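# Place bottles upright on ledges matching their cap colours

## Task

Put every bottle upright on the wall ledge whose label strip has the same colour as that bottle's cap, so that its entire base rests on the ledge. A bottle that topples or is left leaning counts as a failure.

## Robot and tools

ROBOT. A Rainbow Robotics RB-Y1: a wheeled base (two drive wheels, two rear casters, no sideways motion), a folding torso (leg with ankle, knee, hip), a head with head_camera, and two arms, left and right. Each arm ends in a parallel gripper and carries a wrist camera (left_wrist_camera, right_wrist_camera) whose case juts out sideways and can strike things. The base is 0.58 m wide, extends 0.10 m in front of the drive axle and 0.57 m behind it, and sweeps a 0.58 m radius when spinning in place.

FRAMES. All positions are in metres. The base frame has its origin on the floor between the drive wheels, x forward, y to the left, z up. chest, left_hand and right_hand are printed in this frame. A hand point sits between the finger pads, 0.03 m back from the tips; fingers point along the hand's -z and close along its x. Printed hand positions can be off, more so when reaching far or loaded. base_odometry is in the frame the base had at scene start, heading in rad (positive left, -3.142 to 3.142); it only counts wheel rotation, so slips and bumps distort it.

move. One action per call, plus optional "cameras" (list of head_camera, left_wrist_camera, right_wrist_camera, or "all"; [] for none) and "blocking" (true by default: returns once everything is at rest; false returns in about 0.5 s while motion continues). With no action it simply reports state and pictures. An action is one of: "base" and/or "joints" (optionally with "min_time_s" or "contact_limits"); "target" (optionally with "min_time_s"); or "contact_limits" alone.
- "base": {"x_m_s", "turn_rad_s", "for_s"}. Velocities, not positions: forward speed in m/s (0.005 to 1.5 either sign, or 0), left turn rate in rad/s (0.02 to 1.509 either sign, or 0), held for for_s seconds (0.1 to 5), then the base brakes. Omitted velocities are 0. Distance is roughly speed times time; acceleration is 0.4 m/s² (turns 0.5 rad/s²). Combining both curves the path.
- "joints": absolute target angles by joint name (rad, grippers in m as clear opening 0 to 0.1). Torso: torso_squat_rad 0 to 1.2, torso_shift_rad -0.3 to 0.6, torso_pitch_rad -0.2 to 1.4 (positive bows forward), torso_yaw_rad -1.5 to 1.5 (positive left; lift both arms outward 0.2 rad or more first), with combined limits squat + shift <= 1.52, squat - shift + pitch <= 1.57, shift + 0.5 pitch - 0.4 squat <= 0.7, shift + 0.3 pitch - 0.5 squat <= 0.39. Arms: shoulder pitch ±2.356 (negative swings forward/up), left shoulder roll 0 to 3.141 and right -3.141 to 0 (outward lift), shoulder yaw ±2.094, elbow -2.617 to 0.01 (negative bends), forearm roll ±3.141, wrist pitch -1.57 to 1.919, hand roll ±2.705. Head: head_pan_rad ±0.523 (positive left), head_tilt_rad -0.35 to 1.57 (positive down). Joints not named keep their previous targets.
- "target": absolute pose for one hand: "side" ("left" or "right"), "x", "y", "z" in metres in the base frame (-3 to 3), and "quat_wxyz" in the same form as the printed hand lines. It is solved once into joint angles, so the hand travels a curved path that can bow by centimetres or more on long moves; break big moves into short steps. It is refused if an earlier move is still running.
- "min_time_s" (0.1 to 8): lower bound on the duration of arm, head and torso motions.
- "contact_limits": gripper squeeze current in mA per gripper (left_gripper_m, right_gripper_m), 200 to 672.5; persists until changed.

wait: {"seconds" 0 to 10, "cameras"}; lets time pass, returning early once running moves settle. stop: brakes all your running motions. zoom_image: {"camera", "region": [x0, y0, x1, y1]} in pixels of that camera's latest image, at most 504 by 504. finished_scene: {"scene"}; ends the scene, and the bottles must stay correct afterwards; make no further calls in that reply.

RESULTS. base_status, joint_status, left_hand_status, right_hand_status show "moving", "done", "off_target" (resting away from target), "reached"/"short" for targets, "refused" with a reason, or uncommanded stops: "contact_stop" (torso only), "time_out", "limit_stop_at_<name>" (self-collision guard or built-in limit), "torque_fault", "limit_stop_at_motor_heat". A refused call or an uncommanded stop cancels the rest of the calls in that reply. "joint command not followed" means the arm-collision check withheld the arm targets. on_its_own lists things the robot did unasked. lidar_m gives 12 distances in 30-degree sectors counter-clockwise from straight ahead, at 0.23 m height. motor_effort is wheel effort in percent; high values at rest suggest pushing on something. Wrist force/torque and joint torques are raw, offset readings. Camera calibration gives intrinsics and base-to-camera transforms.

GRASPING. Command an opening at least 0.005 m narrower than the bottle to grip it; "off_target" is then normal. Lower contact_limits to grip more gently.

AVOID. Knocking bottles over or out of the work area; letting a bottle drop or releasing it while it moves; arms hitting or pressing each other (keep shoulder rolls about 0.5 rad outward when both arms reach forward, and never close a gripper on the other hand); driving fast into the wall or furniture, or catching the body on the ledge while wheels push; fast bending with arms extended or with a load, which can tip the robot; loads over 3 kg per arm; holding arms stretched or pushing against obstacles long enough to overheat motors; contact torques reaching joint load limits. Loose objects may occasionally be nudged by an outside push.

Each tool is called after ">>>" as name([rows], argument=value, ...), one row to a line, values as JSON.

## Session

>>> move(cameras=["all"])

Scene clock: 0.00 s.
Joint torques (N m): no reading
External joint torques (N m): no reading
Motor temperatures (°C): left_arm=[34 39 32 39 35 43 40] | right_arm=[33 36 34 35 35 34 43]
Wrist force (N): no reading
Wrist torque (N m): no reading
Wrist force, peak (N): no reading
base_odometry: x=+0.000 y=+0.000 heading=+0.000
lidar_m: 2.04 1.66 1.82 1.88 1.54 1.47 1.53 2.07 2.80 2.68 3.91 4.06
base_status: not commanded
joint_positions: torso_squat_rad=+0.350 torso_shift_rad=+0.000 torso_pitch_rad=+0.000 torso_yaw_rad=+0.000 left_shoulder_pitch_rad=-0.048 left_shoulder_roll_rad=+0.048 left_shoulder_yaw_rad=-0.029 left_elbow_rad=-0.126 left_forearm_roll_rad=+0.039 left_wrist_pitch_rad=+0.009 left_hand_roll_rad=-0.012 left_gripper_m=+0.100 right_shoulder_pitch_rad=-0.009 right_shoulder_roll_rad=-0.013 right_shoulder_yaw_rad=+0.007 right_elbow_rad=-0.267 right_forearm_roll_rad=-0.043 right_wrist_pitch_rad=+0.022 right_hand_roll_rad=-0.017 right_gripper_m=+0.100 head_pan_rad=+0.000 head_tilt_rad=+0.400
joint_status: not commanded
wheel_motors_off: 0
motor_effort: left_wheel=+1 right_wheel=-1
chest: x=-0.2280 y=-0.0002 z=+1.2475 quat_wxyz=(+1.000, +0.000, +0.000, +0.000) (m; base frame)
left_hand: x=-0.1340 y=+0.2540 z=+0.5691 quat_wxyz=(+0.996, +0.022, -0.081, -0.010) (m; base frame)
right_hand: x=-0.0969 y=-0.2280 z=+0.5737 quat_wxyz=(+0.992, -0.001, -0.127, -0.024) (m; base frame)
pictures: head_camera, left_wrist_camera, right_wrist_camera

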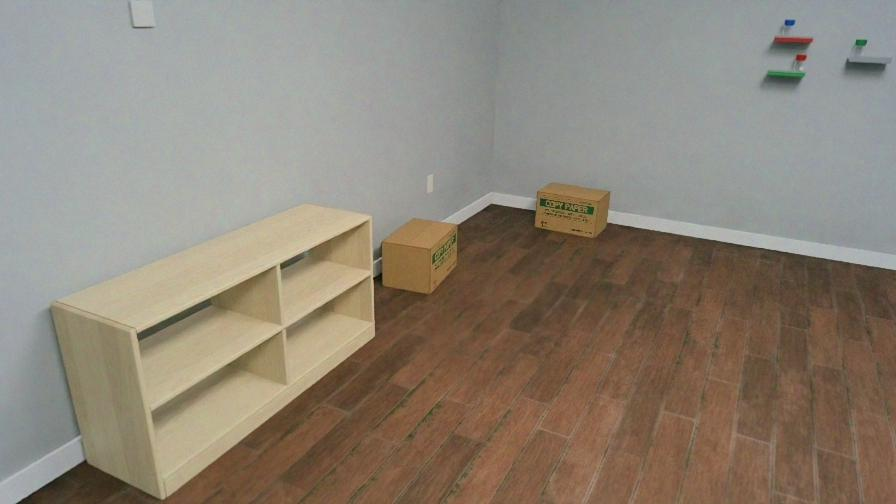

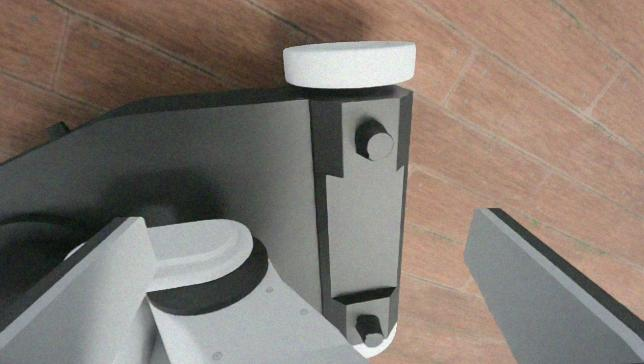

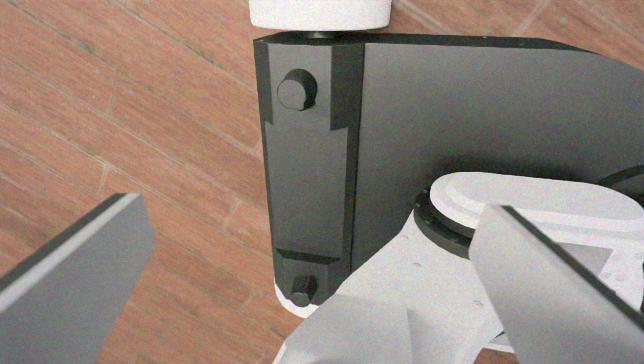

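>>> move(joints={"head_pan_rad": -0.5, "head_tilt_rad": 0.2}, cameras=["head_camera"])

>>> zoom_image(camera="head_camera", region=[400, 0, 896, 300])

Scene clock: 1.33 s.
Joint torques (N m): left_arm=[-2.85 2.75 -0.59 -0.53 -0.22 -0.46 0.28] | right_arm=[-2.77 -0.78 0.47 -1.02 0.18 -0.5 -0.05]
External joint torques (N m): left_arm=[0.02 1.19 -0.68 0.11 -0.23 -0.03 0.28] | right_arm=[0.37 0.04 0.51 0.6 0.11 0.06 -0.07]
Wrist force (N): left_arm=[-0.2 0.7 -5.2] | right_arm=[1.4 -2.1 -5.3]
Wrist torque (N m): left_arm=[-0.19 0.06 -0.05] | right_arm=[0.19 -0.02 -0.21]
Wrist force, peak (N): left_arm=[0.1 0.9 -5.5] | right_arm=[2.0 -1.5 -6.1]
move: done
base_odometry: x=+0.000 y=+0.000 heading=+0.000
lidar_m: 2.04 1.66 1.82 1.89 1.53 1.47 1.52 2.07 2.81 2.68 3.91 4.06
base_status: not commanded
joint_positions: torso_squat_rad=+0.350 torso_shift_rad=+0.000 torso_pitch_rad=+0.000 torso_yaw_rad=+0.000 left_shoulder_pitch_rad=-0.048 left_shoulder_roll_rad=+0.048 left_shoulder_yaw_rad=-0.029 left_elbow_rad=-0.126 left_forearm_roll_rad=+0.039 left_wrist_pitch_rad=+0.009 left_hand_roll_rad=-0.012 left_gripper_m=+0.100 right_shoulder_pitch_rad=-0.009 right_shoulder_roll_rad=-0.013 right_shoulder_yaw_rad=+0.007 right_elbow_rad=-0.267 right_forearm_roll_rad=-0.043 right_wrist_pitch_rad=+0.022 right_hand_roll_rad=-0.017 right_gripper_m=+0.100 head_pan_rad=-0.500 head_tilt_rad=+0.200
joint_status: all done
wheel_motors_off: 0
motor_effort: left_wheel=+1(2) right_wheel=+0(2)
chest: x=-0.2280 y=-0.0002 z=+1.2475 quat_wxyz=(+1.000, +0.000, +0.000, +0.000)
left_hand: x=-0.1340 y=+0.2540 z=+0.5691 quat_wxyz=(+0.996, +0.022, -0.081, -0.010)
right_hand: x=-0.0969 y=-0.2280 z=+0.5737 quat_wxyz=(+0.992, -0.001, -0.127, -0.024)
head_camera: T_world_to_cam=[[-0.50655, -0.86199, 0.01943, -0.12799], [-0.14994, 0.06588, -0.9865, 1.4556], [0.84907, -0.50262, -0.16262, 0.35319]] pos_world=[-0.14647, -0.02869, 1.49587]

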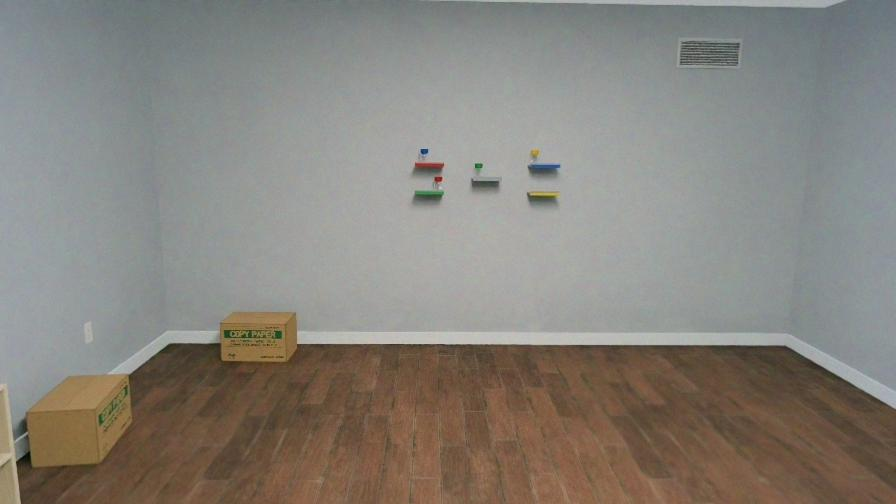

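Scaled by 1.016 from the camera's image (finer frame: 1280x720).

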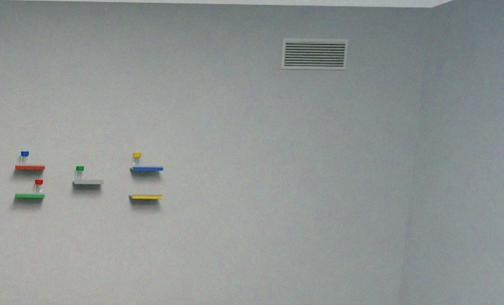

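>>> move(base={"turn_rad_s": -0.6, "for_s": 1.2}, joints={"head_pan_rad": 0.15, "head_tilt_rad": 0.1}, cameras=["head_camera"])

>>> zoom_image(camera="head_camera", region=[300, 100, 600, 280])

Scene clock: 10.57 s.
Joint torques (N m): left_arm=[-2.86 2.62 -0.67 -0.68 -0.23 -0.4 0.27] | right_arm=[-2.34 -0.48 0.31 -1.17 0.03 -0.47 0.01]
External joint torques (N m): left_arm=[0 1.06 -0.76 -0.05 -0.24 0.04 0.28] | right_arm=[0.8 0.35 0.35 0.45 -0.03 0.09 0]
Wrist force (N): left_arm=[-0.1 0.8 -5.1] | right_arm=[1.0 -0.8 -5.8]
Wrist torque (N m): left_arm=[-0.19 0.07 -0.03] | right_arm=[0.05 -0.11 -0.18]
Wrist force, peak (N): left_arm=[0.1 1.2 -5.7] | right_arm=[0.4 -2.5 -6.3]
move: done
base_odometry: x=+0.000 y=+0.000 heading=-0.720
lidar_m: 4.36 2.97 1.66 1.82 1.83 1.65 1.47 1.48 1.78 2.80 2.67 2.89
base_status: done (sent for 1.2 of 1.2 s)
joint_positions: torso_squat_rad=+0.350 torso_shift_rad=+0.000 torso_pitch_rad=+0.000 torso_yaw_rad=+0.000 left_shoulder_pitch_rad=-0.048 left_shoulder_roll_rad=+0.048 left_shoulder_yaw_rad=-0.029 left_elbow_rad=-0.126 left_forearm_roll_rad=+0.039 left_wrist_pitch_rad=+0.009 left_hand_roll_rad=-0.012 left_gripper_m=+0.100 right_shoulder_pitch_rad=-0.009 right_shoulder_roll_rad=-0.013 right_shoulder_yaw_rad=+0.007 right_elbow_rad=-0.267 right_forearm_roll_rad=-0.043 right_wrist_pitch_rad=+0.022 right_hand_roll_rad=-0.017 right_gripper_m=+0.100 head_pan_rad=+0.150 head_tilt_rad=+0.100
joint_status: all done
wheel_motors_off: 0
motor_effort: left_wheel=+5(28) right_wheel=+0(25)
chest: x=-0.2280 y=-0.0002 z=+1.2475 quat_wxyz=(+1.000, +0.000, +0.000, +0.000)
left_hand: x=-0.1340 y=+0.2540 z=+0.5691 quat_wxyz=(+0.996, +0.022, -0.081, -0.010)
right_hand: x=-0.0969 y=-0.2280 z=+0.5737 quat_wxyz=(+0.992, -0.001, -0.127, -0.024)
head_camera: T_world_to_cam=[[0.11652, -0.99306, 0.01619, 0.00511], [-0.06056, -0.02337, -0.99789, 1.49052], [0.99134, 0.11529, -0.06286, 0.23831]] pos_world=[-0.14658, 0.01243, 1.50228]

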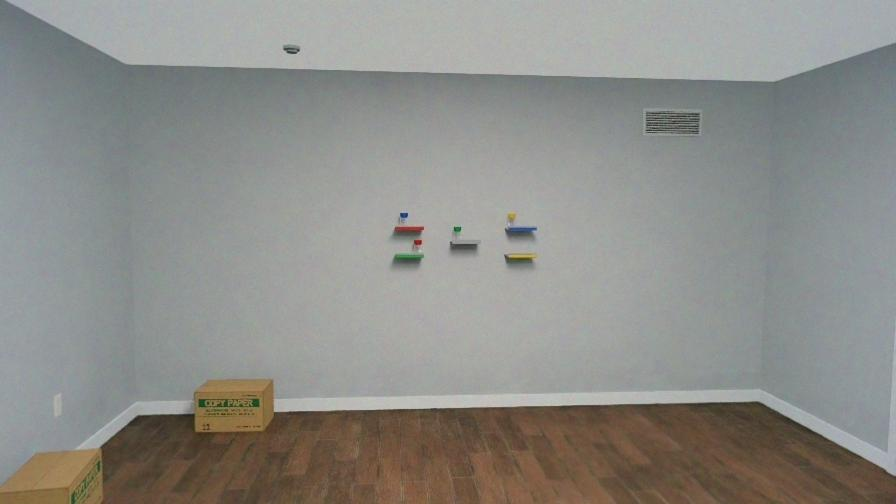

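Scaled by 1.680 from the camera's image (finer frame: 1280x720).

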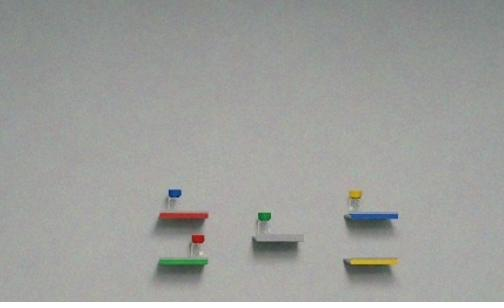

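>>> move(base={"x_m_s": 0.8, "for_s": 4.1}, joints={"head_pan_rad": 0.2, "head_tilt_rad": 0.15}, cameras=["head_camera"])

>>> zoom_image(camera="head_camera", region=[200, 50, 700, 450])

Scene clock: 20.20 s.
Joint torques (N m): left_arm=[-2.54 2.32 -0.64 -0.59 -0.11 -0.4 0.25] | right_arm=[-2.1 -1.05 0.24 -0.93 0.04 -0.35 0.11]
External joint torques (N m): left_arm=[0.33 0.76 -0.73 0.05 -0.12 0.04 0.26] | right_arm=[1.04 -0.23 0.28 0.69 -0.03 0.21 0.1]
Wrist force (N): left_arm=[-0.2 0.9 -5.3] | right_arm=[1.1 -1.8 -4.7]
Wrist torque (N m): left_arm=[-0.24 0.05 -0.04] | right_arm=[0.20 -0.05 -0.21]
Wrist force, peak (N): left_arm=[0.0 1.1 -5.6] | right_arm=[1.7 -1.3 -6.6]
move: done
base_odometry: x=+2.466 y=-2.162 heading=-0.720
lidar_m: 1.17 1.17 1.41 1.72 2.12 2.69 4.67 3.95 2.37 2.12 2.15 1.32
base_status: done (sent for 4.1 of 4.1 s)
joint_positions: torso_squat_rad=+0.350 torso_shift_rad=+0.000 torso_pitch_rad=+0.000 torso_yaw_rad=+0.000 left_shoulder_pitch_rad=-0.048 left_shoulder_roll_rad=+0.048 left_shoulder_yaw_rad=-0.029 left_elbow_rad=-0.126 left_forearm_roll_rad=+0.039 left_wrist_pitch_rad=+0.009 left_hand_roll_rad=-0.012 left_gripper_m=+0.100 right_shoulder_pitch_rad=-0.009 right_shoulder_roll_rad=-0.013 right_shoulder_yaw_rad=+0.007 right_elbow_rad=-0.267 right_forearm_roll_rad=-0.043 right_wrist_pitch_rad=+0.022 right_hand_roll_rad=-0.017 right_gripper_m=+0.100 head_pan_rad=+0.200 head_tilt_rad=+0.150
joint_status: all done
wheel_motors_off: 0
motor_effort: left_wheel=-2(38) right_wheel=+1(30)
chest: x=-0.2280 y=-0.0002 z=+1.2475 quat_wxyz=(+1.000, +0.000, +0.000, +0.000)
left_hand: x=-0.1339 y=+0.2540 z=+0.5691 quat_wxyz=(+0.996, +0.022, -0.081, -0.010)
right_hand: x=-0.0968 y=-0.2280 z=+0.5738 quat_wxyz=(+0.992, -0.001, -0.127, -0.024)
head_camera: T_world_to_cam=[[0.16689, -0.98581, 0.01779, 0.01317], [-0.10811, -0.03623, -0.99348, 1.47434], [0.98003, 0.16388, -0.11263, 0.30799]] pos_world=[-0.14464, 0.01592, 1.49917]

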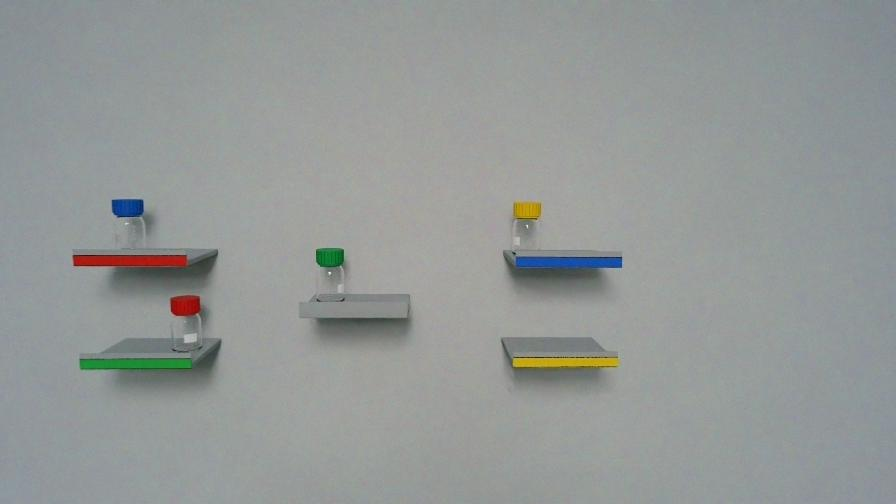

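Scaled by 1.008 from the camera's image (finer frame: 1280x720).

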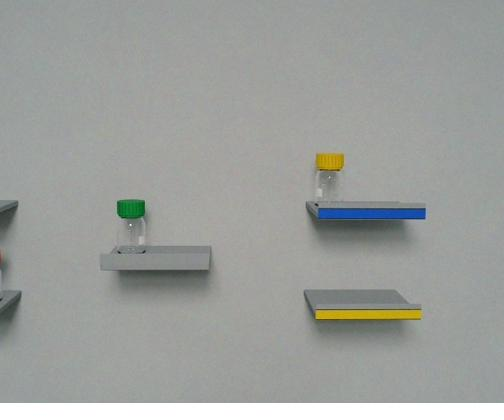

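>>> move(base={"x_m_s": 0.4, "turn_rad_s": 0.1063, "for_s": 1.975}, joints={"head_pan_rad": 0.1, "head_tilt_rad": 0.25}, cameras=["head_camera"])

Scene clock: 28.90 s.
Joint torques (N m): left_arm=[-2.43 2.19 -0.92 -0.48 -0.18 -0.55 0.12] | right_arm=[-2.06 -0.81 0.07 -1.03 0.1 -0.59 -0.09]
External joint torques (N m): left_arm=[0.44 0.62 -1 0.15 -0.19 -0.12 0.13] | right_arm=[1.07 0.01 0.11 0.59 0.04 -0.03 -0.1]
Wrist force (N): left_arm=[-0.2 0.8 -5.4] | right_arm=[1.0 -1.4 -5.3]
Wrist torque (N m): left_arm=[-0.22 0.06 -0.03] | right_arm=[0.12 -0.07 -0.19]
Wrist force, peak (N): left_arm=[-0.1 1.2 -5.4] | right_arm=[2.1 -2.1 -6.2]
move: done
base_odometry: x=+3.123 y=-2.593 heading=-0.510
lidar_m: 0.39 0.41 0.57 1.56 2.36 3.28 5.45 2.92 2.18 1.54 0.56 0.41
base_status: done (sent for 1.97 of 1.97 s)
joint_positions: torso_squat_rad=+0.350 torso_shift_rad=+0.000 torso_pitch_rad=+0.000 torso_yaw_rad=+0.000 left_shoulder_pitch_rad=-0.048 left_shoulder_roll_rad=+0.048 left_shoulder_yaw_rad=-0.029 left_elbow_rad=-0.126 left_forearm_roll_rad=+0.039 left_wrist_pitch_rad=+0.009 left_hand_roll_rad=-0.012 left_gripper_m=+0.100 right_shoulder_pitch_rad=-0.009 right_shoulder_roll_rad=-0.013 right_shoulder_yaw_rad=+0.007 right_elbow_rad=-0.267 right_forearm_roll_rad=-0.043 right_wrist_pitch_rad=+0.022 right_hand_roll_rad=-0.017 right_gripper_m=+0.100 head_pan_rad=+0.100 head_tilt_rad=+0.250
joint_status: all done
wheel_motors_off: 0
motor_effort: left_wheel=+1(31) right_wheel=-2(34)
chest: x=-0.2280 y=-0.0002 z=+1.2475 quat_wxyz=(+1.000, +0.000, +0.000, +0.000)
left_hand: x=-0.1339 y=+0.2540 z=+0.5691 quat_wxyz=(+0.996, +0.022, -0.081, -0.010)
right_hand: x=-0.0969 y=-0.2280 z=+0.5737 quat_wxyz=(+0.992, -0.001, -0.127, -0.024)
head_camera: T_world_to_cam=[[0.06969, -0.99735, 0.02081, -0.01134], [-0.20942, -0.03502, -0.9772, 1.42987], [0.97534, 0.06374, -0.21131, 0.44982]] pos_world=[-0.1385, 0.01009, 1.49255]

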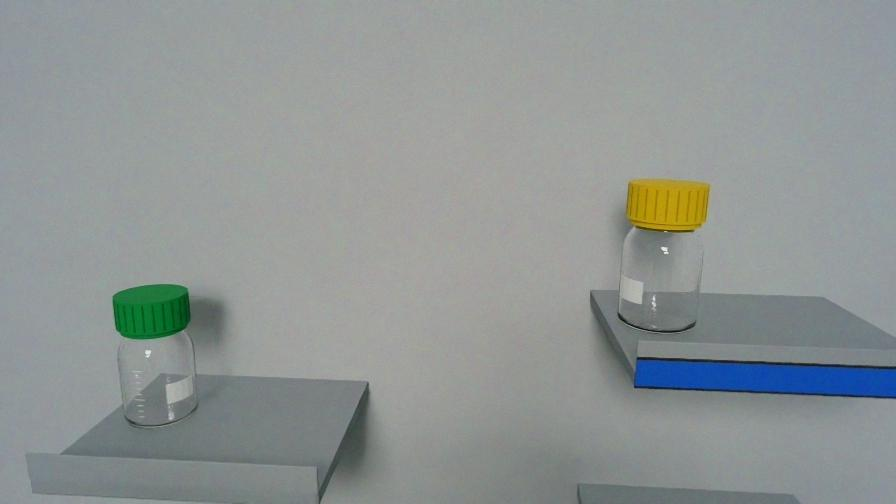

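>>> zoom_image(camera="head_camera", region=[0, 250, 400, 504])

>>> zoom_image(camera="head_camera", region=[550, 150, 896, 430])

Scaled by 1.260 from the camera's image (finer frame: 1280x720).

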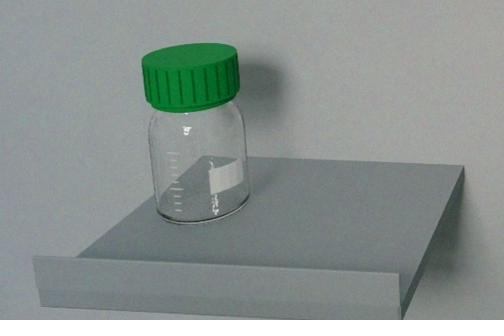

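Scaled by 1.457 from the camera's image (finer frame: 1280x720).

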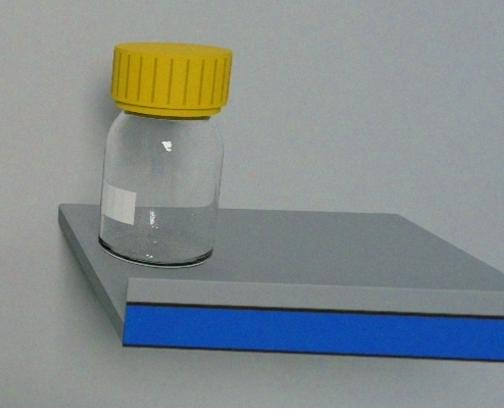

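>>> move(base={"x_m_s": -0.4, "for_s": 1.2}, joints={"left_shoulder_roll_rad": 0.5, "right_shoulder_roll_rad": -0.5, "head_pan_rad": 0.0, "head_tilt_rad": 0.25}, cameras=["head_camera"])

>>> move(joints={"left_shoulder_pitch_rad": -1.57, "left_shoulder_roll_rad": 1.3, "left_shoulder_yaw_rad": -1.57, "left_elbow_rad": -2.4, "left_forearm_roll_rad": 0, "left_wrist_pitch_rad": 1.1, "left_hand_roll_rad": 0, "right_shoulder_pitch_rad": -1.57, "right_shoulder_roll_rad": -1.3, "right_shoulder_yaw_rad": 1.57, "right_elbow_rad": -2.4, "right_forearm_roll_rad": 0, "right_wrist_pitch_rad": 1.1, "right_hand_roll_rad": 0}, min_time_s=2.5, cameras=["all"])

Scene clock: 45.63 s.
Joint torques (N m): left_arm=[-3.16 14.37 0.23 -0.56 -0.04 -0.43 0.34] | right_arm=[-2.73 -14.7 -0.92 -1.08 -0.05 -0.29 0.12]
External joint torques (N m): left_arm=[-0.25 0.02 -0.65 -0.09 -0.09 -0.03 0.34] | right_arm=[0.42 -0.04 0.63 0.32 -0.11 0.24 0.11]
Wrist force (N): left_arm=[0.0 -1.9 -4.0] | right_arm=[1.7 1.0 -4.6]
Wrist torque (N m): left_arm=[-0.04 0.06 -0.05] | right_arm=[-0.01 0.02 -0.16]
Wrist force, peak (N): left_arm=[0.5 -1.4 -5.5] | right_arm=[1.9 0.9 -6.2]
move: done
base_odometry: x=+2.704 y=-2.358 heading=-0.510
lidar_m: 0.87 0.90 1.25 1.92 2.24 3.37 4.97 2.54 2.15 2.10 1.23 0.90
base_status: done (sent for 1.2 of 1.2 s)
joint_positions: torso_squat_rad=+0.350 torso_shift_rad=+0.000 torso_pitch_rad=+0.000 torso_yaw_rad=+0.000 left_shoulder_pitch_rad=-0.047 left_shoulder_roll_rad=+0.500 left_shoulder_yaw_rad=-0.029 left_elbow_rad=-0.126 left_forearm_roll_rad=+0.039 left_wrist_pitch_rad=+0.009 left_hand_roll_rad=-0.012 left_gripper_m=+0.100 right_shoulder_pitch_rad=-0.009 right_shoulder_roll_rad=-0.500 right_shoulder_yaw_rad=+0.007 right_elbow_rad=-0.267 right_forearm_roll_rad=-0.043 right_wrist_pitch_rad=+0.022 right_hand_roll_rad=-0.017 right_gripper_m=+0.100 head_pan_rad=+0.000 head_tilt_rad=+0.250
joint_status: all done
wheel_motors_off: 0
motor_effort: left_wheel=+7(35) right_wheel=-3(21)
chest: x=-0.2280 y=-0.0002 z=+1.2475 quat_wxyz=(+1.000, +0.000, +0.000, +0.000)
left_hand: x=-0.1328 y=+0.5834 z=+0.6613 quat_wxyz=(+0.966, +0.246, -0.080, -0.018)
right_hand: x=-0.0967 y=-0.5805 z=+0.6654 quat_wxyz=(+0.962, -0.241, -0.129, +0.005)
head_camera: T_world_to_cam=[[-0.03023, -0.99933, 0.02086, -0.03204], [-0.21178, -0.014, -0.97722, 1.42939], [0.97685, -0.03396, -0.21121, 0.45006]] pos_world=[-0.1379, 0.00327, 1.49255]

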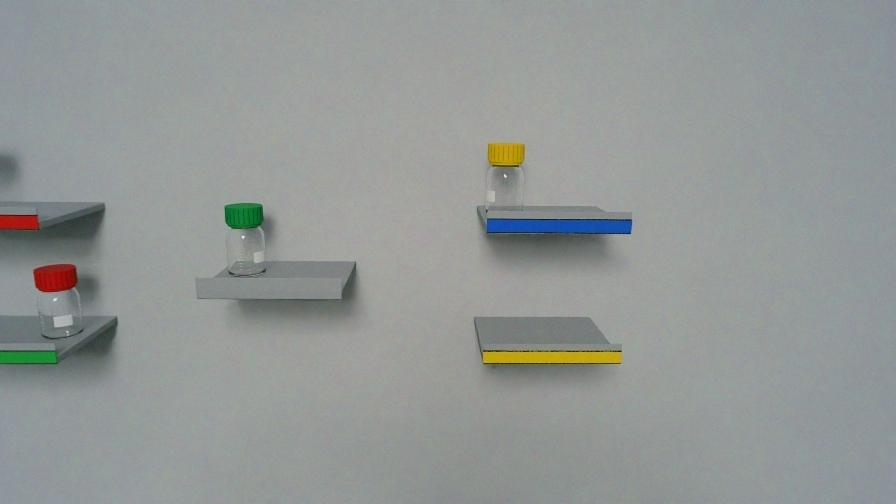

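Scene clock: 48.43 s.
Joint torques (N m): left_arm=[-15.66 6.4 8.42 0.93 -1.73 0.29 0.62] | right_arm=[-15.55 -6.44 -7.28 1.17 1.36 0.37 0.11]
External joint torques (N m): left_arm=[-0.23 0.76 -1.63 -0.53 -0.07 -0.35 0.59] | right_arm=[0.14 -0.74 2.66 -0.26 -0.29 -0.27 0.14]
Wrist force (N): left_arm=[2.8 -4.7 0.7] | right_arm=[5.3 3.7 -0.4]
Wrist torque (N m): left_arm=[0.19 0.21 -0.17] | right_arm=[-0.16 0.14 -0.16]
Wrist force, peak (N): left_arm=[-19.3 -9.0 3.0] | right_arm=[-8.7 8.5 17.7]
move: done
base_odometry: x=+2.704 y=-2.358 heading=-0.510
lidar_m: 0.87 0.91 1.25 1.92 2.23 3.37 4.97 2.53 2.16 2.10 1.23 0.90
base_status: not commanded
joint_positions: torso_squat_rad=+0.350 torso_shift_rad=+0.000 torso_pitch_rad=+0.000 torso_yaw_rad=+0.000 left_shoulder_pitch_rad=-1.570 left_shoulder_roll_rad=+1.300 left_shoulder_yaw_rad=-1.570 left_elbow_rad=-2.400 left_forearm_roll_rad=+0.000 left_wrist_pitch_rad=+1.100 left_hand_roll_rad=+0.000 left_gripper_m=+0.100 right_shoulder_pitch_rad=-1.570 right_shoulder_roll_rad=-1.300 right_shoulder_yaw_rad=+1.570 right_elbow_rad=-2.400 right_forearm_roll_rad=+0.000 right_wrist_pitch_rad=+1.100 right_hand_roll_rad=+0.000 right_gripper_m=+0.100 head_pan_rad=+0.000 head_tilt_rad=+0.250
joint_status: all done
wheel_motors_off: 0
motor_effort: left_wheel=+7(7) right_wheel=-4(5)
chest: x=-0.2281 y=-0.0002 z=+1.2475 quat_wxyz=(+1.000, +0.000, +0.000, +0.000)
left_hand: x=+0.2361 y=+0.1045 z=+1.2861 quat_wxyz=(+0.329, +0.470, -0.470, -0.671)
right_hand: x=+0.2361 y=-0.1051 z=+1.2857 quat_wxyz=(+0.329, -0.470, -0.470, +0.671)
pictures: head_camera, left_wrist_camera, right_wrist_camera
head_camera: T_world_to_cam=[[-0.03023, -0.99933, 0.02086, -0.03203], [-0.21178, -0.01399, -0.97722, 1.42939], [0.97685, -0.03396, -0.21121, 0.45006]] pos_world=[-0.1379, 0.00327, 1.49255]
left_wrist_camera: T_world_to_cam=[[-0.37538, -0.86913, -0.32202, 0.59258], [-0.43092, 0.47124, -0.76957, 1.06953], [0.82061, -0.15012, -0.55142, 0.60533]] pos_world=[0.18658, 0.10189, 1.34769]
right_wrist_camera: T_world_to_cam=[[0.32553, -0.87011, 0.37004, -0.6489], [-0.45392, -0.48713, -0.7461, 1.04223], [0.82945, 0.07491, -0.55354, 0.59586]] pos_world=[0.1901, -0.10155, 1.34756]

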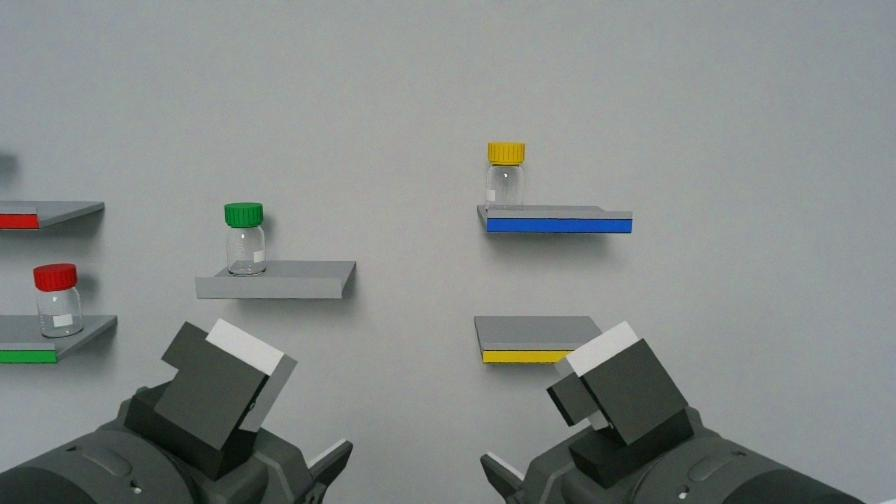

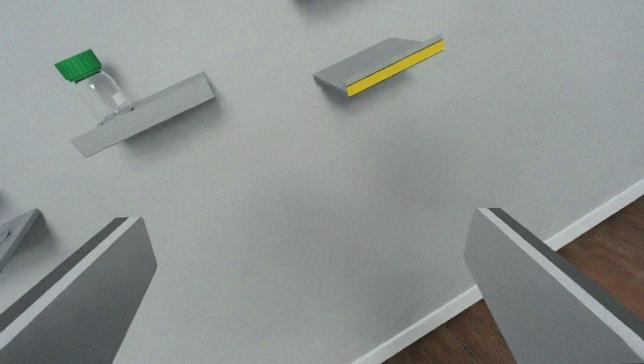

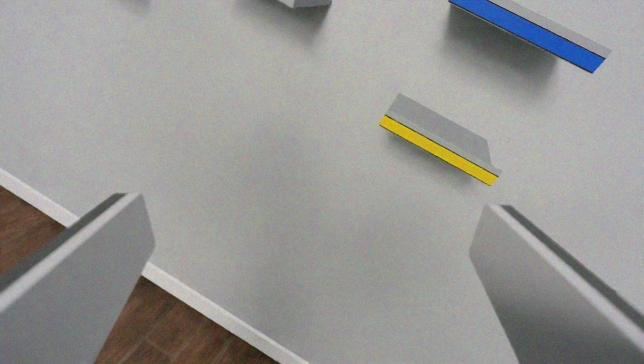

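>>> zoom_image(camera="head_camera", region=[100, 250, 450, 504])

>>> zoom_image(camera="left_wrist_camera", region=[0, 0, 504, 364])

Scaled by 1.440 from the camera's image (finer frame: 1280x720).

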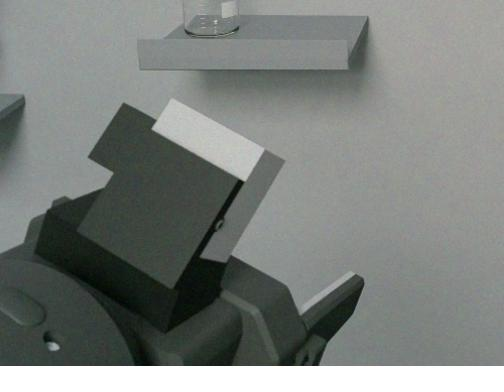

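Scaled by 1.000.

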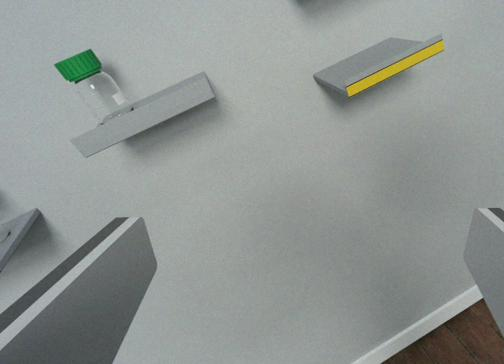

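>>> move(target={"side": "left", "x": 0.19, "y": 0.38, "z": 1.32, "quat_wxyz": [0.5, 0.5, -0.5, -0.5]}, min_time_s=1.0)

>>> move(target={"side": "right", "x": 0.19, "y": -0.38, "z": 1.32, "quat_wxyz": [0.5, -0.5, -0.5, 0.5]}, min_time_s=1.0, cameras=["all"])

Scene clock: 58.40 s.
Joint torques (N m): left_arm=[-7.27 5.32 8.41 1.51 -0.76 1.46 0] | right_arm=[-15.59 -6.44 -7.12 1.4 1.5 0.63 0.17]
External joint torques (N m): left_arm=[-0.26 0.1 -1.2 -0.45 0.2 0.14 -0.01] | right_arm=[0.08 -0.73 2.82 -0.03 -0.15 0 0.19]
Wrist force (N): left_arm=[0.8 -5.1 0.8] | right_arm=[5.1 4.4 -0.3]
Wrist torque (N m): left_arm=[0.18 0.11 -0.16] | right_arm=[-0.26 0.13 -0.17]
Wrist force, peak (N): left_arm=[3.4 -5.3 0.3] | right_arm=[5.6 4.7 -0.4]
move: done
base_odometry: x=+2.704 y=-2.358 heading=-0.510
lidar_m: 0.87 0.91 1.25 1.92 2.24 3.37 4.97 2.54 2.16 2.10 1.23 0.90
base_status: not commanded
joint_positions: torso_squat_rad=+0.350 torso_shift_rad=+0.000 torso_pitch_rad=+0.000 torso_yaw_rad=+0.000 left_shoulder_pitch_rad=-1.378 left_shoulder_roll_rad=+2.127 left_shoulder_yaw_rad=-1.682 left_elbow_rad=-2.419 left_forearm_roll_rad=-0.482 left_wrist_pitch_rad=+0.694 left_hand_roll_rad=+0.708 left_gripper_m=+0.100 right_shoulder_pitch_rad=-1.570 right_shoulder_roll_rad=-1.300 right_shoulder_yaw_rad=+1.570 right_elbow_rad=-2.400 right_forearm_roll_rad=+0.000 right_wrist_pitch_rad=+1.100 right_hand_roll_rad=+0.000 right_gripper_m=+0.100 head_pan_rad=+0.000 head_tilt_rad=+0.250
joint_status: all done
wheel_motors_off: 0
motor_effort: left_wheel=+6(7) right_wheel=-5(5)
chest: x=-0.2281 y=-0.0002 z=+1.2475 quat_wxyz=(+1.000, +0.000, +0.000, +0.000)
left_hand: x=+0.1900 y=+0.3801 z=+1.3202 quat_wxyz=(+0.500, +0.500, -0.500, -0.500)
left_hand_status: reached (checked arc that bows 29 mm and turns the hand up to 29 deg, planned for 1.1 s): 0 mm and 0.1 deg off.
right_hand: x=+0.2361 y=-0.1050 z=+1.2857 quat_wxyz=(+0.329, -0.470, -0.470, +0.671)
pictures: none

Scene clock: 59.80 s.
Joint torques (N m): left_arm=[-7.53 5.59 8.16 1.74 -0.94 1.37 0.02] | right_arm=[-5.6 -5.59 -6.78 1.61 0.69 1.53 0.1]
External joint torques (N m): left_arm=[-0.51 0.37 -1.45 -0.23 0.02 0.04 0] | right_arm=[1.12 -0.43 2.66 -0.28 -0.15 0.23 0.11]
Wrist force (N): left_arm=[1.2 -5.1 1.2] | right_arm=[3.3 4.6 0.3]
Wrist torque (N m): left_arm=[0.19 0.15 -0.16] | right_arm=[-0.30 0.06 -0.02]
Wrist force, peak (N): left_arm=[0.9 -5.5 0.8] | right_arm=[5.5 5.1 0.0]
move: done
base_odometry: x=+2.704 y=-2.358 heading=-0.510
lidar_m: 0.87 0.91 1.24 1.93 2.23 3.37 4.98 2.53 2.16 2.09 1.24 0.89
base_status: not commanded
joint_positions: torso_squat_rad=+0.350 torso_shift_rad=+0.000 torso_pitch_rad=+0.000 torso_yaw_rad=+0.000 left_shoulder_pitch_rad=-1.378 left_shoulder_roll_rad=+2.127 left_shoulder_yaw_rad=-1.682 left_elbow_rad=-2.419 left_forearm_roll_rad=-0.481 left_wrist_pitch_rad=+0.694 left_hand_roll_rad=+0.708 left_gripper_m=+0.100 right_shoulder_pitch_rad=-1.380 right_shoulder_roll_rad=-2.127 right_shoulder_yaw_rad=+1.680 right_elbow_rad=-2.421 right_forearm_roll_rad=+0.476 right_wrist_pitch_rad=+0.695 right_hand_roll_rad=-0.702 right_gripper_m=+0.100 head_pan_rad=+0.000 head_tilt_rad=+0.250
joint_status: all done
wheel_motors_off: 0
motor_effort: left_wheel=+7(7) right_wheel=-5(6)
chest: x=-0.2281 y=-0.0002 z=+1.2475 quat_wxyz=(+1.000, +0.000, +0.000, +0.000)
left_hand: x=+0.1900 y=+0.3800 z=+1.3202 quat_wxyz=(+0.500, +0.500, -0.500, -0.500)
right_hand: x=+0.1900 y=-0.3801 z=+1.3202 quat_wxyz=(+0.500, -0.500, -0.500, +0.500)
right_hand_status: reached (checked arc that bows 29 mm and turns the hand up to 29 deg, planned for 1.1 s): 0 mm and 0.0 deg off.
pictures: head_camera, left_wrist_camera, right_wrist_camera
head_camera: T_world_to_cam=[[-0.03023, -0.99933, 0.02086, -0.03203], [-0.21178, -0.01399, -0.97722, 1.42939], [0.97685, -0.03396, -0.21121, 0.45006]] pos_world=[-0.1379, 0.00327, 1.49255]
left_wrist_camera: T_world_to_cam=[[-0.03541, -0.99936, -0.00538, 0.39254], [-0.46721, 0.02131, -0.88389, 1.27488], [0.88343, -0.02878, -0.46767, 0.53474]] pos_world=[0.13713, 0.3805, 1.37904]
right_wrist_camera: T_world_to_cam=[[-0.0176, -0.9985, 0.05175, -0.44927], [-0.49662, -0.03619, -0.86721, 1.25255], [0.86779, -0.04096, -0.49524, 0.54555]] pos_world=[0.14071, -0.38092, 1.37966]

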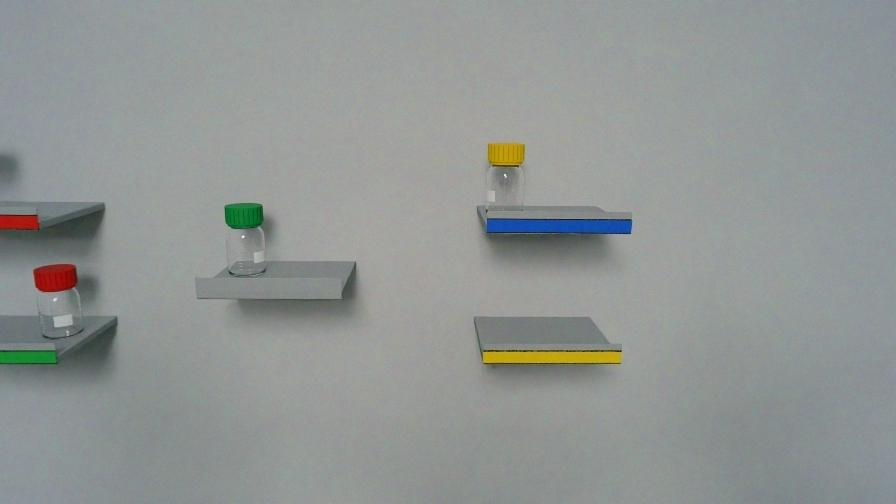

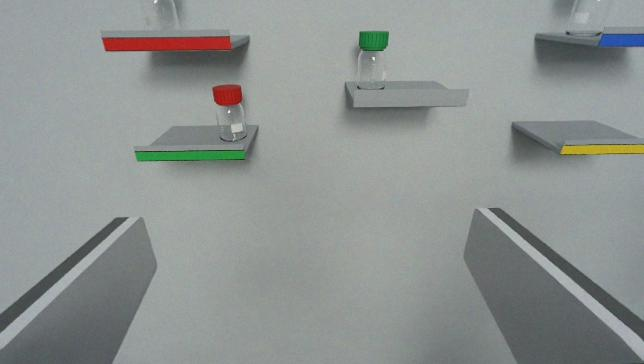

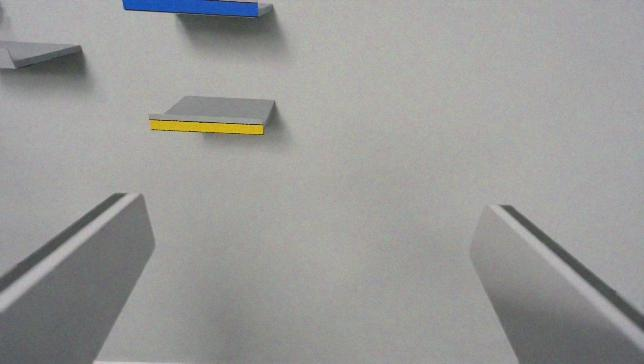

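>>> move(base={"x_m_s": 0.4, "for_s": 1.175}, joints={"head_pan_rad": 0.35, "head_tilt_rad": 0.2}, cameras=["all"])

>>> zoom_image(camera="head_camera", region=[50, 180, 554, 504])

>>> move(joints={"head_pan_rad": 0.0, "head_tilt_rad": 0.3}, cameras=["head_camera"])

Scene clock: 62.80 s.
Joint torques (N m): left_arm=[-7.61 5.98 8.02 1.76 -0.87 1.24 0] | right_arm=[-5.53 -5.88 -6.47 1.76 0.86 1.49 0.11]
External joint torques (N m): left_arm=[-0.59 0.76 -1.59 -0.21 0.09 -0.09 -0.01] | right_arm=[1.19 -0.72 2.96 -0.13 0.01 0.2 0.12]
Wrist force (N): left_arm=[0.8 -5.1 0.9] | right_arm=[3.3 4.6 1.1]
Wrist torque (N m): left_arm=[0.17 0.10 -0.17] | right_arm=[-0.20 0.05 -0.06]
Wrist force, peak (N): left_arm=[0.5 -5.4 0.7] | right_arm=[4.1 5.2 -0.1]
move: done
base_odometry: x=+3.112 y=-2.586 heading=-0.509
lidar_m: 0.40 0.43 0.58 1.56 2.36 3.26 5.43 2.91 2.18 1.58 0.58 0.42
base_status: done (sent for 1.17 of 1.17 s)
joint_positions: torso_squat_rad=+0.350 torso_shift_rad=+0.000 torso_pitch_rad=+0.000 torso_yaw_rad=+0.000 left_shoulder_pitch_rad=-1.378 left_shoulder_roll_rad=+2.127 left_shoulder_yaw_rad=-1.682 left_elbow_rad=-2.419 left_forearm_roll_rad=-0.481 left_wrist_pitch_rad=+0.694 left_hand_roll_rad=+0.708 left_gripper_m=+0.100 right_shoulder_pitch_rad=-1.380 right_shoulder_roll_rad=-2.127 right_shoulder_yaw_rad=+1.680 right_elbow_rad=-2.421 right_forearm_roll_rad=+0.476 right_wrist_pitch_rad=+0.695 right_hand_roll_rad=-0.702 right_gripper_m=+0.100 head_pan_rad=+0.350 head_tilt_rad=+0.200
joint_status: all done
wheel_motors_off: 0
motor_effort: left_wheel=+1(28) right_wheel=-5(32)
chest: x=-0.2280 y=-0.0002 z=+1.2475 quat_wxyz=(+1.000, +0.000, +0.000, +0.000)
left_hand: x=+0.1901 y=+0.3799 z=+1.3201 quat_wxyz=(+0.500, +0.500, -0.500, -0.500)
right_hand: x=+0.1901 y=-0.3799 z=+1.3201 quat_wxyz=(+0.500, -0.500, -0.500, +0.500)
pictures: head_camera, left_wrist_camera, right_wrist_camera
head_camera: T_world_to_cam=[[0.31322, -0.94949, 0.01931, 0.04097], [-0.148, -0.06889, -0.98659, 1.45615], [0.93808, 0.30616, -0.1621, 0.37097]] pos_world=[-0.14533, 0.02563, 1.49596]
left_wrist_camera: T_world_to_cam=[[-0.0355, -0.99936, -0.00533, 0.39247], [-0.46741, 0.02132, -0.88378, 1.27472], [0.88333, -0.02888, -0.46787, 0.53493]] pos_world=[0.13723, 0.3805, 1.37894]
right_wrist_camera: T_world_to_cam=[[-0.01727, -0.99851, 0.05169, -0.44913], [-0.49692, -0.03629, -0.86704, 1.25232], [0.86762, -0.04066, -0.49556, 0.54591]] pos_world=[0.14091, -0.38082, 1.37955]

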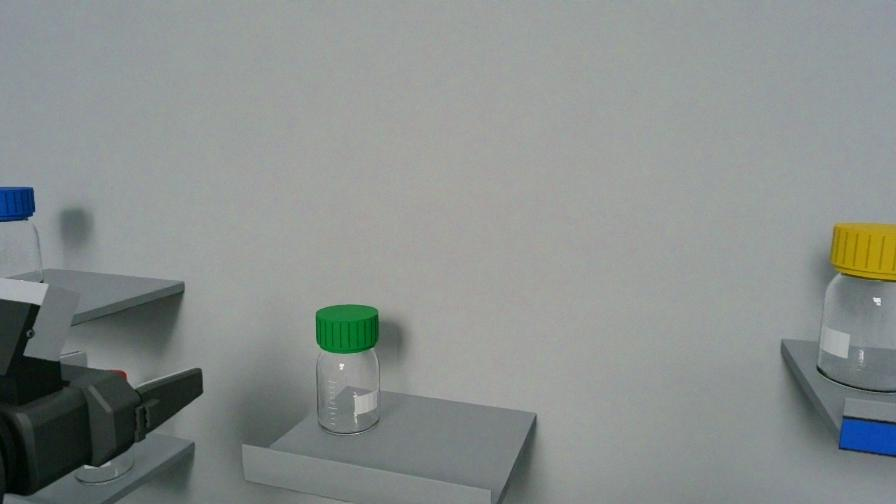

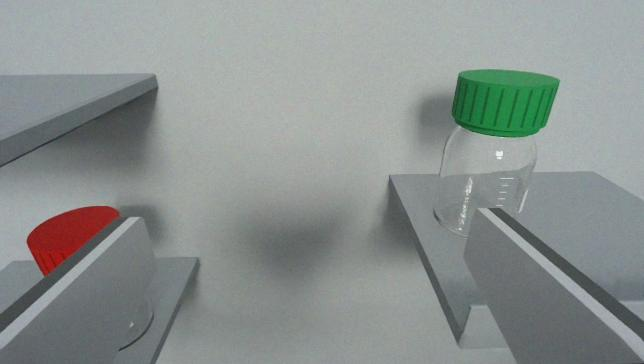

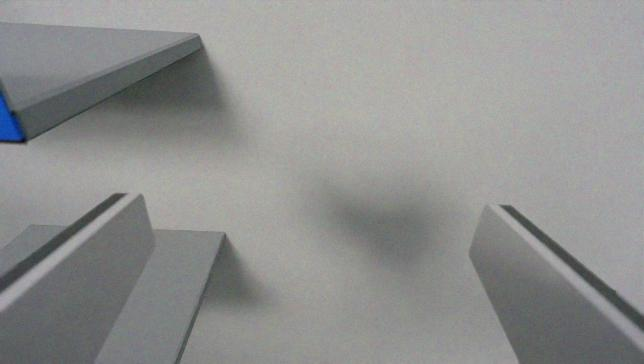

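Scaled by 1.000.

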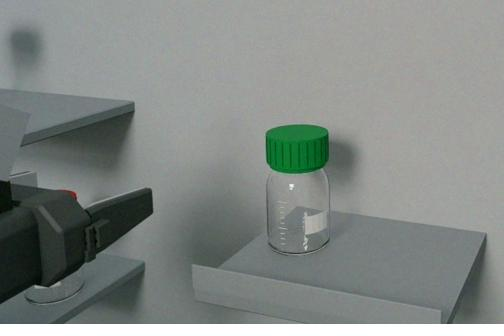

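Scene clock: 63.67 s.
Joint torques (N m): left_arm=[-7.4 5.86 8.02 1.57 -0.93 1.23 0.1] | right_arm=[-5.59 -6.39 -6.57 1.8 0.76 1.34 0.29]
External joint torques (N m): left_arm=[-0.39 0.64 -1.59 -0.39 0.03 -0.09 0.08] | right_arm=[1.13 -1.22 2.87 -0.09 -0.09 0.05 0.3]
Wrist force (N): left_arm=[0.7 -4.7 1.2] | right_arm=[3.6 5.1 0.3]
Wrist torque (N m): left_arm=[0.13 0.09 -0.14] | right_arm=[-0.29 0.10 -0.07]
Wrist force, peak (N): left_arm=[0.9 -5.0 1.1] | right_arm=[3.7 5.3 1.1]
move: done
base_odometry: x=+3.112 y=-2.586 heading=-0.509
lidar_m: 0.40 0.42 0.59 1.55 2.36 3.26 5.43 2.91 2.18 1.58 0.58 0.42
base_status: not commanded
joint_positions: torso_squat_rad=+0.350 torso_shift_rad=+0.000 torso_pitch_rad=+0.000 torso_yaw_rad=+0.000 left_shoulder_pitch_rad=-1.378 left_shoulder_roll_rad=+2.127 left_shoulder_yaw_rad=-1.682 left_elbow_rad=-2.419 left_forearm_roll_rad=-0.481 left_wrist_pitch_rad=+0.694 left_hand_roll_rad=+0.708 left_gripper_m=+0.100 right_shoulder_pitch_rad=-1.380 right_shoulder_roll_rad=-2.127 right_shoulder_yaw_rad=+1.680 right_elbow_rad=-2.421 right_forearm_roll_rad=+0.476 right_wrist_pitch_rad=+0.695 right_hand_roll_rad=-0.702 right_gripper_m=+0.100 head_pan_rad=+0.000 head_tilt_rad=+0.300
joint_status: all done
wheel_motors_off: 0
motor_effort: left_wheel=+1(2) right_wheel=-4(6)
chest: x=-0.2280 y=-0.0002 z=+1.2475 quat_wxyz=(+1.000, +0.000, +0.000, +0.000)
left_hand: x=+0.1901 y=+0.3799 z=+1.3201 quat_wxyz=(+0.500, +0.500, -0.500, -0.500)
right_hand: x=+0.1901 y=-0.3799 z=+1.3201 quat_wxyz=(+0.500, -0.500, -0.500, +0.500)
head_camera: T_world_to_cam=[[-0.02915, -0.99933, 0.02235, -0.03397], [-0.26052, -0.014, -0.96537, 1.40225], [0.96503, -0.03396, -0.25994, 0.51811]] pos_world=[-0.13566, 0.00327, 1.48912]

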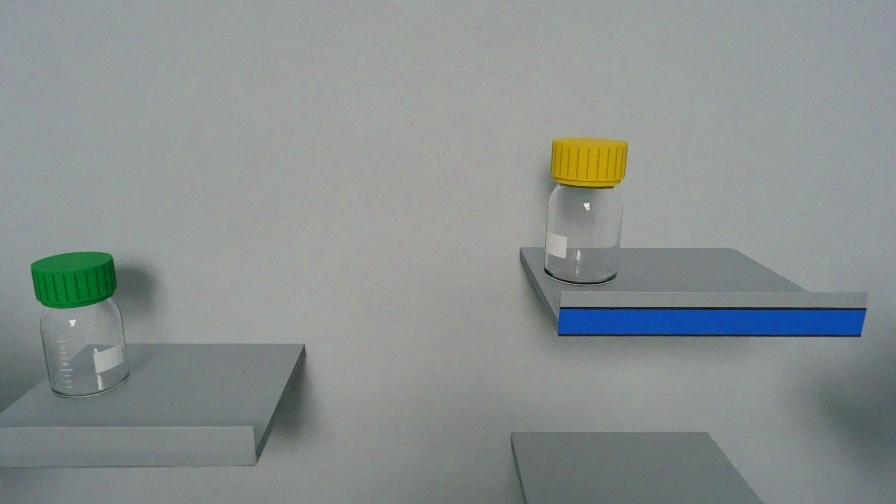

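>>> move(target={"side": "right", "x": 0.165, "y": -0.25, "z": 1.42, "quat_wxyz": [0.5, -0.5, -0.5, 0.5]})

>>> move(target={"side": "right", "x": 0.23, "y": -0.1155, "z": 1.395, "quat_wxyz": [0.5, -0.5, -0.5, 0.5]}, cameras=["all"])

Scene clock: 67.60 s.
Joint torques (N m): left_arm=[-7.23 6.17 8.33 1.72 -0.94 1.19 -0.04] | right_arm=[-8.08 -3.51 -7.08 5.08 1.65 0.13 -0.17]
External joint torques (N m): left_arm=[-0.21 0.94 -1.28 -0.25 0.02 -0.13 -0.06] | right_arm=[-0.31 -0.73 0.66 -0.5 -0.11 0.04 -0.17]
Wrist force (N): left_arm=[0.5 -5.0 1.1] | right_arm=[3.3 5.2 -0.3]
Wrist torque (N m): left_arm=[0.18 0.07 -0.17] | right_arm=[-0.30 0.11 -0.18]
Wrist force, peak (N): left_arm=[0.8 -5.3 1.0] | right_arm=[3.2 5.7 1.5]
move: short
base_odometry: x=+3.112 y=-2.586 heading=-0.509
lidar_m: 0.40 0.42 0.59 1.56 2.36 3.26 5.43 2.90 2.18 1.58 0.59 0.42
base_status: not commanded
joint_positions: torso_squat_rad=+0.350 torso_shift_rad=+0.000 torso_pitch_rad=+0.000 torso_yaw_rad=+0.000 left_shoulder_pitch_rad=-1.378 left_shoulder_roll_rad=+2.127 left_shoulder_yaw_rad=-1.682 left_elbow_rad=-2.419 left_forearm_roll_rad=-0.481 left_wrist_pitch_rad=+0.694 left_hand_roll_rad=+0.708 left_gripper_m=+0.100 right_shoulder_pitch_rad=-1.576 right_shoulder_roll_rad=-1.914 right_shoulder_yaw_rad=+1.077 right_elbow_rad=-2.617 right_forearm_roll_rad=-0.628 right_wrist_pitch_rad=+1.097 right_hand_roll_rad=-0.049 right_gripper_m=+0.100 head_pan_rad=+0.000 head_tilt_rad=+0.300
joint_status: all done
wheel_motors_off: 0
motor_effort: left_wheel=+2(3) right_wheel=-3(5)
chest: x=-0.2280 y=-0.0002 z=+1.2475 quat_wxyz=(+1.000, +0.000, +0.000, +0.000)
left_hand: x=+0.1901 y=+0.3800 z=+1.3201 quat_wxyz=(+0.500, +0.500, -0.500, -0.500)
right_hand: x=+0.1658 y=-0.2502 z=+1.4205 quat_wxyz=(+0.510, -0.479, -0.489, +0.520)
right_hand_status: short (checked arc that bows 31 mm and turns the hand up to 6 deg, as near as the solve gets, planned for 0.9 s): 1 mm and 3.7 deg off. The place is met; only the turn is off.
pictures: none

Scene clock: 69.03 s.
Joint torques (N m): left_arm=[-7.42 6.03 7.93 1.91 -0.9 1.23 -0.04] | right_arm=[-16.88 -6.75 -6.82 2.66 1.57 0.09 -0.28]
External joint torques (N m): left_arm=[-0.41 0.81 -1.68 -0.05 0.06 -0.1 -0.06] | right_arm=[-0.66 -0.98 2.73 -0.23 -0.44 -0.09 -0.27]
Wrist force (N): left_arm=[0.8 -4.8 1.1] | right_arm=[2.8 4.7 0.8]
Wrist torque (N m): left_arm=[0.16 0.11 -0.16] | right_arm=[-0.25 0.05 -0.03]
Wrist force, peak (N): left_arm=[0.6 -5.1 1.2] | right_arm=[4.3 5.4 0.9]
move: done
base_odometry: x=+3.112 y=-2.586 heading=-0.509
lidar_m: 0.40 0.42 0.58 1.56 2.35 3.26 5.44 2.90 2.18 1.58 0.57 0.42
base_status: not commanded
joint_positions: torso_squat_rad=+0.350 torso_shift_rad=+0.000 torso_pitch_rad=+0.000 torso_yaw_rad=+0.000 left_shoulder_pitch_rad=-1.378 left_shoulder_roll_rad=+2.127 left_shoulder_yaw_rad=-1.682 left_elbow_rad=-2.419 left_forearm_roll_rad=-0.481 left_wrist_pitch_rad=+0.694 left_hand_roll_rad=+0.707 left_gripper_m=+0.100 right_shoulder_pitch_rad=-1.627 right_shoulder_roll_rad=-1.119 right_shoulder_yaw_rad=+1.189 right_elbow_rad=-2.369 right_forearm_roll_rad=-0.318 right_wrist_pitch_rad=+1.646 right_hand_roll_rad=-0.088 right_gripper_m=+0.100 head_pan_rad=+0.000 head_tilt_rad=+0.300
joint_status: all done
wheel_motors_off: 0
motor_effort: left_wheel=+3(4) right_wheel=-4(5)
chest: x=-0.2280 y=-0.0002 z=+1.2475 quat_wxyz=(+1.000, +0.000, +0.000, +0.000)
left_hand: x=+0.1901 y=+0.3800 z=+1.3201 quat_wxyz=(+0.500, +0.500, -0.500, -0.500)
right_hand: x=+0.2292 y=-0.1154 z=+1.3949 quat_wxyz=(+0.499, -0.499, -0.500, +0.501)
right_hand_status: reached (checked arc that bows 25 mm and turns the hand up to 5 deg, planned for 1.0 s): 1 mm and 0.2 deg off.
pictures: head_camera, left_wrist_camera, right_wrist_camera
head_camera: T_world_to_cam=[[-0.02912, -0.99932, 0.02245, -0.034], [-0.26044, -0.01409, -0.96539, 1.4023], [0.96505, -0.03396, -0.25985, 0.51798]] pos_world=[-0.13566, 0.00337, 1.48912]
left_wrist_camera: T_world_to_cam=[[-0.03545, -0.99936, -0.00524, 0.39235], [-0.46742, 0.02122, -0.88378, 1.27476], [0.88333, -0.02888, -0.46787, 0.53493]] pos_world=[0.13723, 0.3805, 1.37894]
right_wrist_camera: T_world_to_cam=[[-0.01413, -0.99856, 0.05176, -0.18898], [-0.49692, -0.03791, -0.86697, 1.34592], [0.86768, -0.03797, -0.49567, 0.56027]] pos_world=[0.18002, -0.11641, 1.45435]

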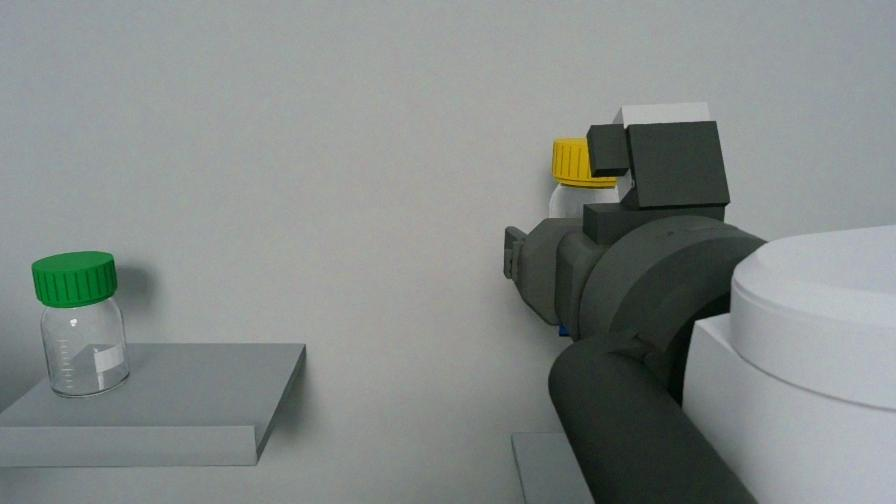

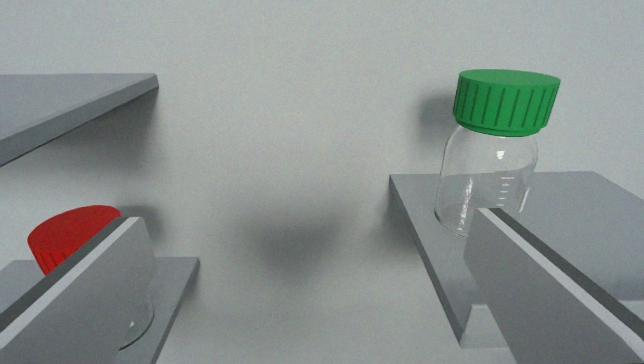

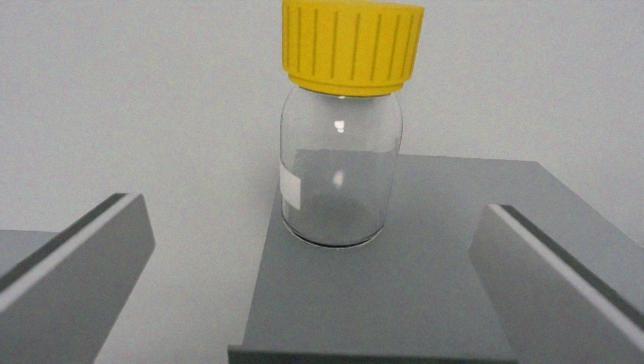

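>>> zoom_image(camera="head_camera", region=[440, 80, 800, 360])

>>> zoom_image(camera="right_wrist_camera", region=[0, 100, 504, 364])

Scaled by 1.400 from the camera's image (finer frame: 1280x720).

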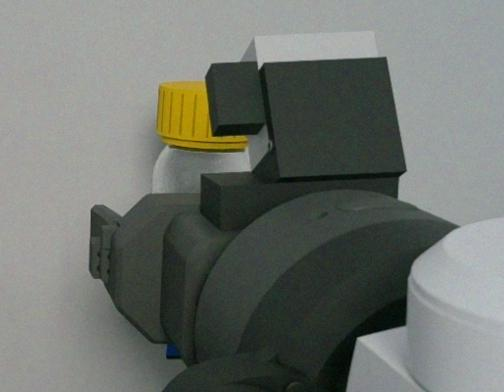

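Scaled by 1.000.

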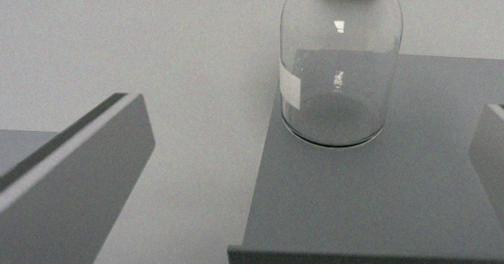

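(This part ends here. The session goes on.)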